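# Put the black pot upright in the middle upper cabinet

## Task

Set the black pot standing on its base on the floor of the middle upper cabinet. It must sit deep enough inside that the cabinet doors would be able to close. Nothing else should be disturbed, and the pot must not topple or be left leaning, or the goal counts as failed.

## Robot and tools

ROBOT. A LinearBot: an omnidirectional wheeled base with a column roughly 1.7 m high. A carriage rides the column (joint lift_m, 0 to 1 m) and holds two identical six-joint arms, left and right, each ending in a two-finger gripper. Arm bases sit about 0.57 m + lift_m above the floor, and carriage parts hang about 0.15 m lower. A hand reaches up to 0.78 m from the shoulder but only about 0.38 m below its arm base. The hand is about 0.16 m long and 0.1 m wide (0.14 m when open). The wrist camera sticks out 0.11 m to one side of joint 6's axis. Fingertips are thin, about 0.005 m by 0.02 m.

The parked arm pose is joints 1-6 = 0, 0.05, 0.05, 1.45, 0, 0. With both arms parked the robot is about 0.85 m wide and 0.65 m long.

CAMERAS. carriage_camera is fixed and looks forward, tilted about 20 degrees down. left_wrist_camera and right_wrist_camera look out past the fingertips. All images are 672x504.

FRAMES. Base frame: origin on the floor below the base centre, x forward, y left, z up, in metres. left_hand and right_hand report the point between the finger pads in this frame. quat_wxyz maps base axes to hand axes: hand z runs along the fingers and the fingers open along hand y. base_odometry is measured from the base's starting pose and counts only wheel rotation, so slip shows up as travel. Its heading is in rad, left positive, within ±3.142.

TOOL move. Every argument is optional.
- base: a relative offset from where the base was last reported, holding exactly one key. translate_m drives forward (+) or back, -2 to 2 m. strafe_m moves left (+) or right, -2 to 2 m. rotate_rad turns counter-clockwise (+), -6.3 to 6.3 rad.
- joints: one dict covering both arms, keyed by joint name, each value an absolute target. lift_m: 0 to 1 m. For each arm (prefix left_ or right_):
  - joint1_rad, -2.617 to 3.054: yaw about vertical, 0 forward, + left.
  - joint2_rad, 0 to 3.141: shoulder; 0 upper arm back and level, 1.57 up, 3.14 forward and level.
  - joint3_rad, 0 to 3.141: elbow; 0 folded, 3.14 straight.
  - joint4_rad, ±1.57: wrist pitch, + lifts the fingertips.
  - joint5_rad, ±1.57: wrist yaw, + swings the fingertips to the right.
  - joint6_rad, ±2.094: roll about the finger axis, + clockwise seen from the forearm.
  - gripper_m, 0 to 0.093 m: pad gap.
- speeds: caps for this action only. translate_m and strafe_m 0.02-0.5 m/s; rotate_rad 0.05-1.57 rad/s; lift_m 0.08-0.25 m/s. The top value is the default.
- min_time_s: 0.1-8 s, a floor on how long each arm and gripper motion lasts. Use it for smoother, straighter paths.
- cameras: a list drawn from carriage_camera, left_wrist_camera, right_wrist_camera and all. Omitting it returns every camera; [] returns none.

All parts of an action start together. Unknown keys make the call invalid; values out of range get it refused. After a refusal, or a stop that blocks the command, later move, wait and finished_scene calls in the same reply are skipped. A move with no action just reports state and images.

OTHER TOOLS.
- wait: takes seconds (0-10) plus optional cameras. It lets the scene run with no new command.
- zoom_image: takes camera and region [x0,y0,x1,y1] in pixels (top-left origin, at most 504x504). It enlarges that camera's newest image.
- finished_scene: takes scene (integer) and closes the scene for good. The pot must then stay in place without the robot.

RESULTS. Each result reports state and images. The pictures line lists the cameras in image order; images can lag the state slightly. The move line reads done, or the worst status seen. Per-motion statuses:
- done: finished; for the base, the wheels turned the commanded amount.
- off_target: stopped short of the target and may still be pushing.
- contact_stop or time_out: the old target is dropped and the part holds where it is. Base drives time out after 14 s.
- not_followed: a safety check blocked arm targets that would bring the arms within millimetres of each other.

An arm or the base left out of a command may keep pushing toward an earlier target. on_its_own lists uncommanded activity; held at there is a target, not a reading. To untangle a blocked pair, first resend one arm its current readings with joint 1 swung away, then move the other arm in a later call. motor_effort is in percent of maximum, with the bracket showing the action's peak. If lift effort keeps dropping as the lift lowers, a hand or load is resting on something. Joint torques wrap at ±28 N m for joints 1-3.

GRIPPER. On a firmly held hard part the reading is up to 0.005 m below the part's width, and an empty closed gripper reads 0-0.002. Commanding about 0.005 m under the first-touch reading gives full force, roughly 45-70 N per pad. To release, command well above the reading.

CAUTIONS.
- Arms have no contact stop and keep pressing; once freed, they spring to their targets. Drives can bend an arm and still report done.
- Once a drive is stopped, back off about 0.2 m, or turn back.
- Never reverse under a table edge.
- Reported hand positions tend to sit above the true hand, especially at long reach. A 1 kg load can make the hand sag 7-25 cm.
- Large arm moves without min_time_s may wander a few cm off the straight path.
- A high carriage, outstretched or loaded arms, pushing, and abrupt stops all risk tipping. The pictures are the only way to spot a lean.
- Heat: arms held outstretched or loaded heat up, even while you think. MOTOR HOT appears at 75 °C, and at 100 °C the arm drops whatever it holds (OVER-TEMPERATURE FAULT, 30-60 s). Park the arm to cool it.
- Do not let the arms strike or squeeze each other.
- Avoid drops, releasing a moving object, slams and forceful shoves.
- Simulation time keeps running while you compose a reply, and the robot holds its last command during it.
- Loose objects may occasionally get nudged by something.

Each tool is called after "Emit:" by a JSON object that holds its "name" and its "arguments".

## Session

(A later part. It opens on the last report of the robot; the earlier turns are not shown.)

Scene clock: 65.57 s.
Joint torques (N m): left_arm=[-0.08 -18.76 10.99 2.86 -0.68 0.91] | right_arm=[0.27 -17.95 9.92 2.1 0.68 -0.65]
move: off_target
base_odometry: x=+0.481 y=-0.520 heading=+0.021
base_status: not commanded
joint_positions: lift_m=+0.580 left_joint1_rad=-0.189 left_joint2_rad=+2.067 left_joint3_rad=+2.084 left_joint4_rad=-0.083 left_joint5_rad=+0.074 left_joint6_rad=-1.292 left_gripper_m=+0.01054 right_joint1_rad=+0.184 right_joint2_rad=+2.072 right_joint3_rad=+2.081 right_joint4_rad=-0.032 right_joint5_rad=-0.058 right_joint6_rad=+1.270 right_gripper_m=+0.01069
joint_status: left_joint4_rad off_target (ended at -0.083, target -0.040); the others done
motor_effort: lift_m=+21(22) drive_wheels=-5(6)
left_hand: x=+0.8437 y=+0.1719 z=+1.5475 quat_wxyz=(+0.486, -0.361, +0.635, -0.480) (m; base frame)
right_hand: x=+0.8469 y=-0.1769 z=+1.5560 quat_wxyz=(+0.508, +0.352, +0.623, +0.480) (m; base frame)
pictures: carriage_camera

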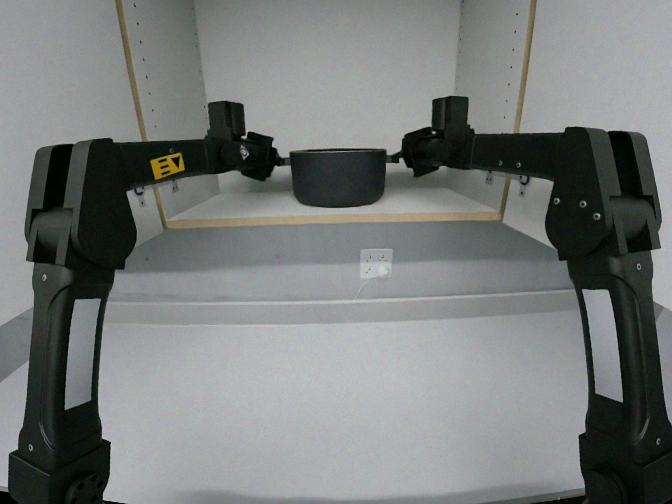

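Emit:
{"name": "move", "arguments": {"joints": {"left_gripper_m": 0.03, "right_gripper_m": 0.03}, "min_time_s": 1.2, "cameras": ["carriage_camera", "left_wrist_camera", "right_wrist_camera"]}}

Scene clock: 67.57 s.
Joint torques (N m): left_arm=[0.05 -18.74 9.69 2.76 -0.11 0.23] | right_arm=[0.14 -17.37 8.99 2.2 0.18 -0.25]
move: done
base_odometry: x=+0.481 y=-0.520 heading=+0.021
base_status: not commanded
joint_positions: lift_m=+0.580 left_joint1_rad=-0.190 left_joint2_rad=+2.067 left_joint3_rad=+2.098 left_joint4_rad=-0.074 left_joint5_rad=+0.015 left_joint6_rad=-1.231 left_gripper_m=+0.02990 right_joint1_rad=+0.186 right_joint2_rad=+2.067 right_joint3_rad=+2.093 right_joint4_rad=-0.041 right_joint5_rad=-0.015 right_joint6_rad=+1.235 right_gripper_m=+0.02991
joint_status: all done
on_its_own: left_joint5_rad moved -0.059 to your old target +0.000; left_joint6_rad moved +0.061 to your old target -1.220; right_joint5_rad moved +0.043 to your old target +0.000; right_joint6_rad moved -0.035 to your old target +1.220
motor_effort: lift_m=+21(21) drive_wheels=-4(6)
left_hand: x=+0.8453 y=+0.1811 z=+1.5566 quat_wxyz=(+0.520, -0.355, +0.629, -0.455) (m; base frame)
right_hand: x=+0.8462 y=-0.1835 z=+1.5624 quat_wxyz=(+0.528, +0.352, +0.619, +0.462) (m; base frame)
pictures: carriage_camera, left_wrist_camera, right_wrist_camera

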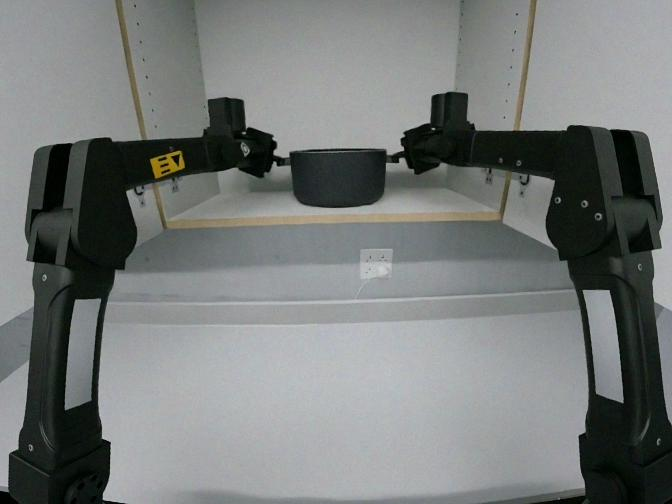

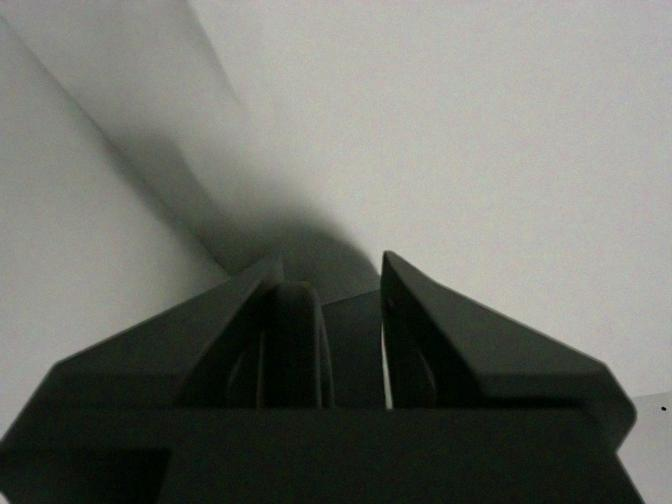

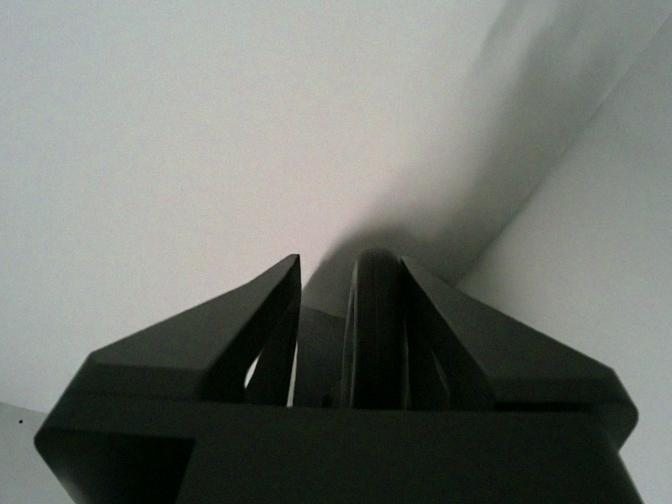

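Emit:
{"name": "move", "arguments": {"joints": {"left_gripper_m": 0.093, "right_gripper_m": 0.093}, "min_time_s": 1.0}}

Scene clock: 69.80 s.
Joint torques (N m): left_arm=[0.05 -18.73 9.68 2.69 -0.1 0.22] | right_arm=[0.21 -17.35 8.99 2.2 0.15 -0.25]
move: done
base_odometry: x=+0.481 y=-0.520 heading=+0.021
base_status: not commanded
joint_positions: lift_m=+0.580 left_joint1_rad=-0.190 left_joint2_rad=+2.067 left_joint3_rad=+2.098 left_joint4_rad=-0.070 left_joint5_rad=+0.014 left_joint6_rad=-1.230 left_gripper_m=+0.09287 right_joint1_rad=+0.186 right_joint2_rad=+2.067 right_joint3_rad=+2.093 right_joint4_rad=-0.041 right_joint5_rad=-0.015 right_joint6_rad=+1.235 right_gripper_m=+0.09289
joint_status: all done
motor_effort: lift_m=+21(21) drive_wheels=-6(6)
left_hand: x=+0.8454 y=+0.1813 z=+1.5576 quat_wxyz=(+0.522, -0.354, +0.628, -0.456) (m; base frame)
right_hand: x=+0.8462 y=-0.1837 z=+1.5624 quat_wxyz=(+0.529, +0.352, +0.619, +0.461) (m; base frame)
pictures: carriage_camera, left_wrist_camera, right_wrist_camera

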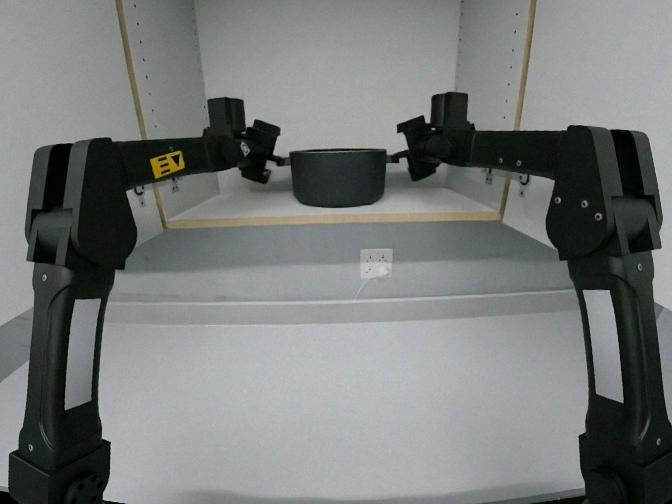

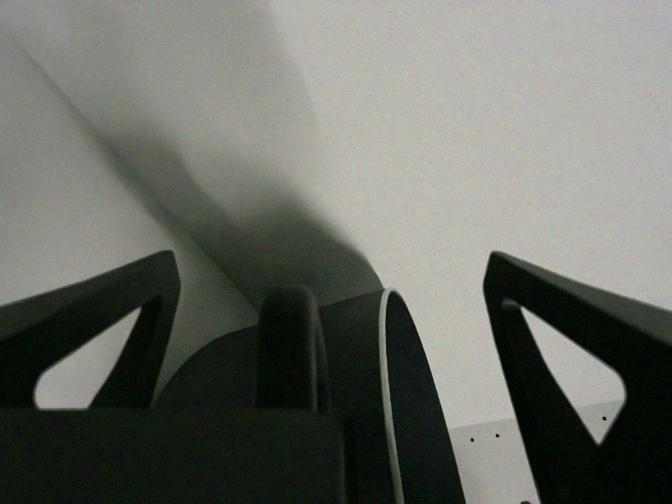

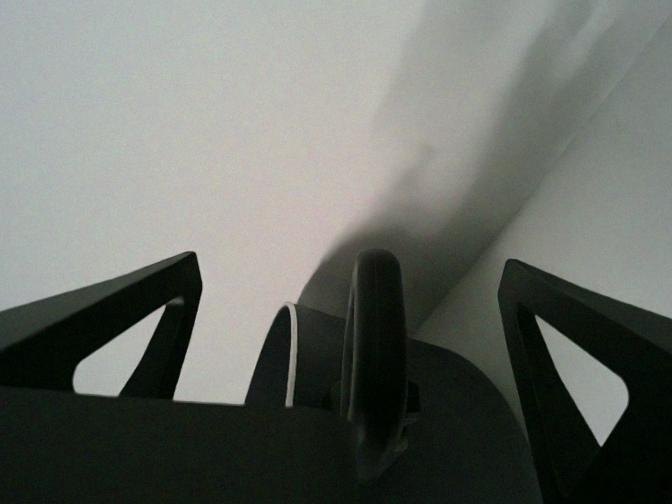

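Emit:
{"name": "move", "arguments": {"base": {"translate_m": -0.25}, "speeds": {"translate_m": 0.15}}}

Emit:
{"name": "zoom_image", "arguments": {"camera": "carriage_camera", "region": [220, 90, 450, 260]}}

Scene clock: 73.37 s.
Joint torques (N m): left_arm=[-0.03 -18.55 9.54 2.64 -0.08 0.21] | right_arm=[0.13 -16.66 8.88 2.19 0.14 -0.28]
move: done
base_odometry: x=+0.231 y=-0.525 heading=+0.021
base_status: done
joint_positions: lift_m=+0.580 left_joint1_rad=-0.190 left_joint2_rad=+2.065 left_joint3_rad=+2.099 left_joint4_rad=-0.064 left_joint5_rad=+0.012 left_joint6_rad=-1.230 left_gripper_m=+0.09287 right_joint1_rad=+0.186 right_joint2_rad=+2.061 right_joint3_rad=+2.095 right_joint4_rad=-0.039 right_joint5_rad=-0.013 right_joint6_rad=+1.235 right_gripper_m=+0.09289
joint_status: not commanded
motor_effort: lift_m=+21(21) drive_wheels=-2(11)
left_hand: x=+0.8447 y=+0.1821 z=+1.5612 quat_wxyz=(+0.525, -0.353, +0.625, -0.457) (m; base frame)
right_hand: x=+0.8444 y=-0.1840 z=+1.5672 quat_wxyz=(+0.531, +0.351, +0.616, +0.463) (m; base frame)
pictures: carriage_camera, left_wrist_camera, right_wrist_camera

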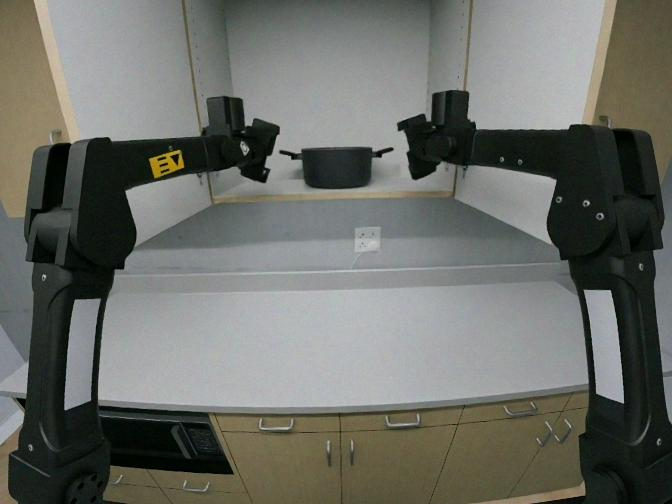

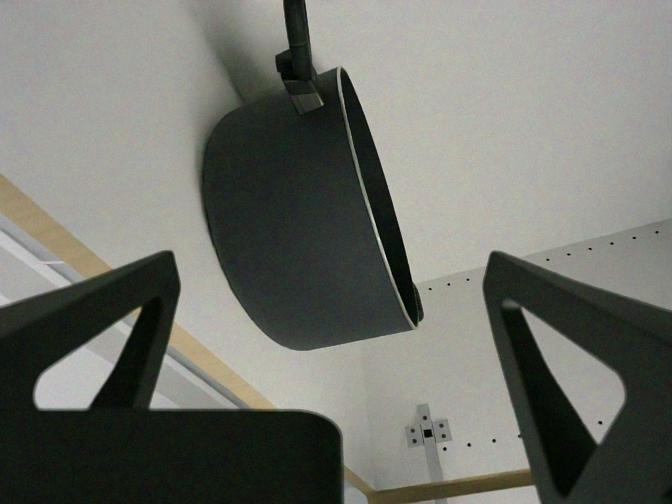

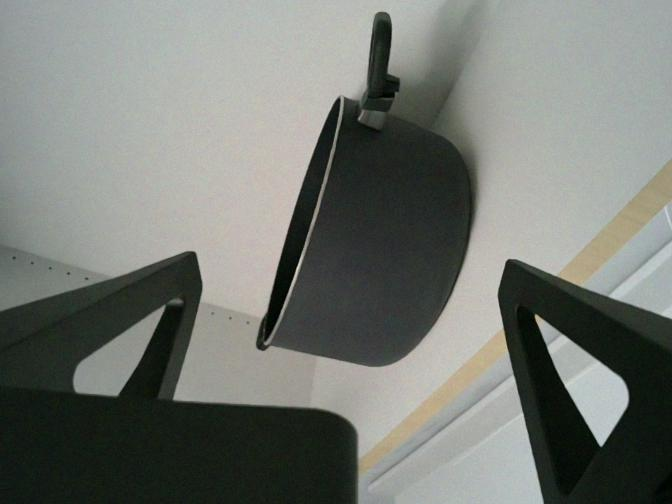

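Scaled by 2.191 from the camera's 672x504 image, which has a finer 960x720 frame.

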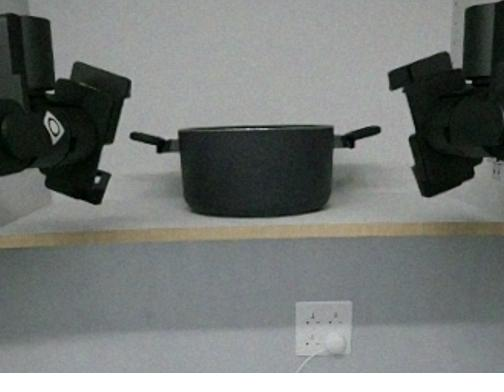

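Emit:
{"name": "move", "arguments": {"base": {"translate_m": -0.35}, "speeds": {"translate_m": 0.25}, "cameras": ["carriage_camera"]}}

Emit:
{"name": "zoom_image", "arguments": {"camera": "carriage_camera", "region": [220, 90, 450, 260]}}

Scene clock: 76.57 s.
Joint torques (N m): left_arm=[-0.03 -18.44 9.66 2.63 -0.08 0.21] | right_arm=[0.14 -16.55 8.9 2.17 0.14 -0.25]
move: done
base_odometry: x=-0.119 y=-0.532 heading=+0.021
base_status: done
joint_positions: lift_m=+0.580 left_joint1_rad=-0.190 left_joint2_rad=+2.064 left_joint3_rad=+2.099 left_joint4_rad=-0.063 left_joint5_rad=+0.011 left_joint6_rad=-1.230 left_gripper_m=+0.09287 right_joint1_rad=+0.187 right_joint2_rad=+2.060 right_joint3_rad=+2.095 right_joint4_rad=-0.038 right_joint5_rad=-0.013 right_joint6_rad=+1.235 right_gripper_m=+0.09289
joint_status: not commanded
motor_effort: lift_m=+21(21) drive_wheels=-3(7)
left_hand: x=+0.8446 y=+0.1822 z=+1.5617 quat_wxyz=(+0.526, -0.353, +0.624, -0.457) (m; base frame)
right_hand: x=+0.8441 y=-0.1839 z=+1.5683 quat_wxyz=(+0.532, +0.351, +0.616, +0.464) (m; base frame)
pictures: carriage_camera

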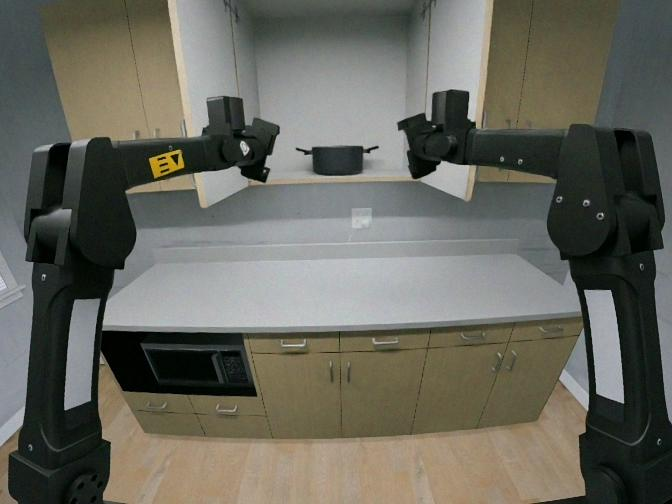

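Scaled by 2.191 from the camera's 672x504 image, which has a finer 960x720 frame.

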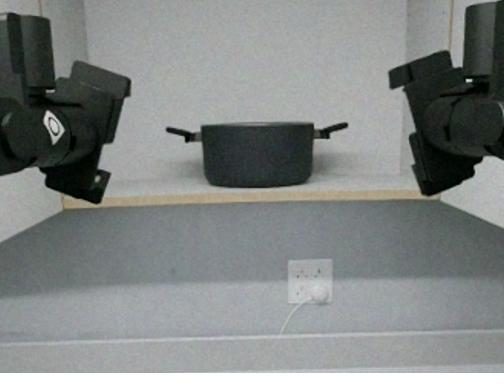

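Emit:
{"name": "finished_scene", "arguments": {"scene": 3}}

The scene is finished: the task was done.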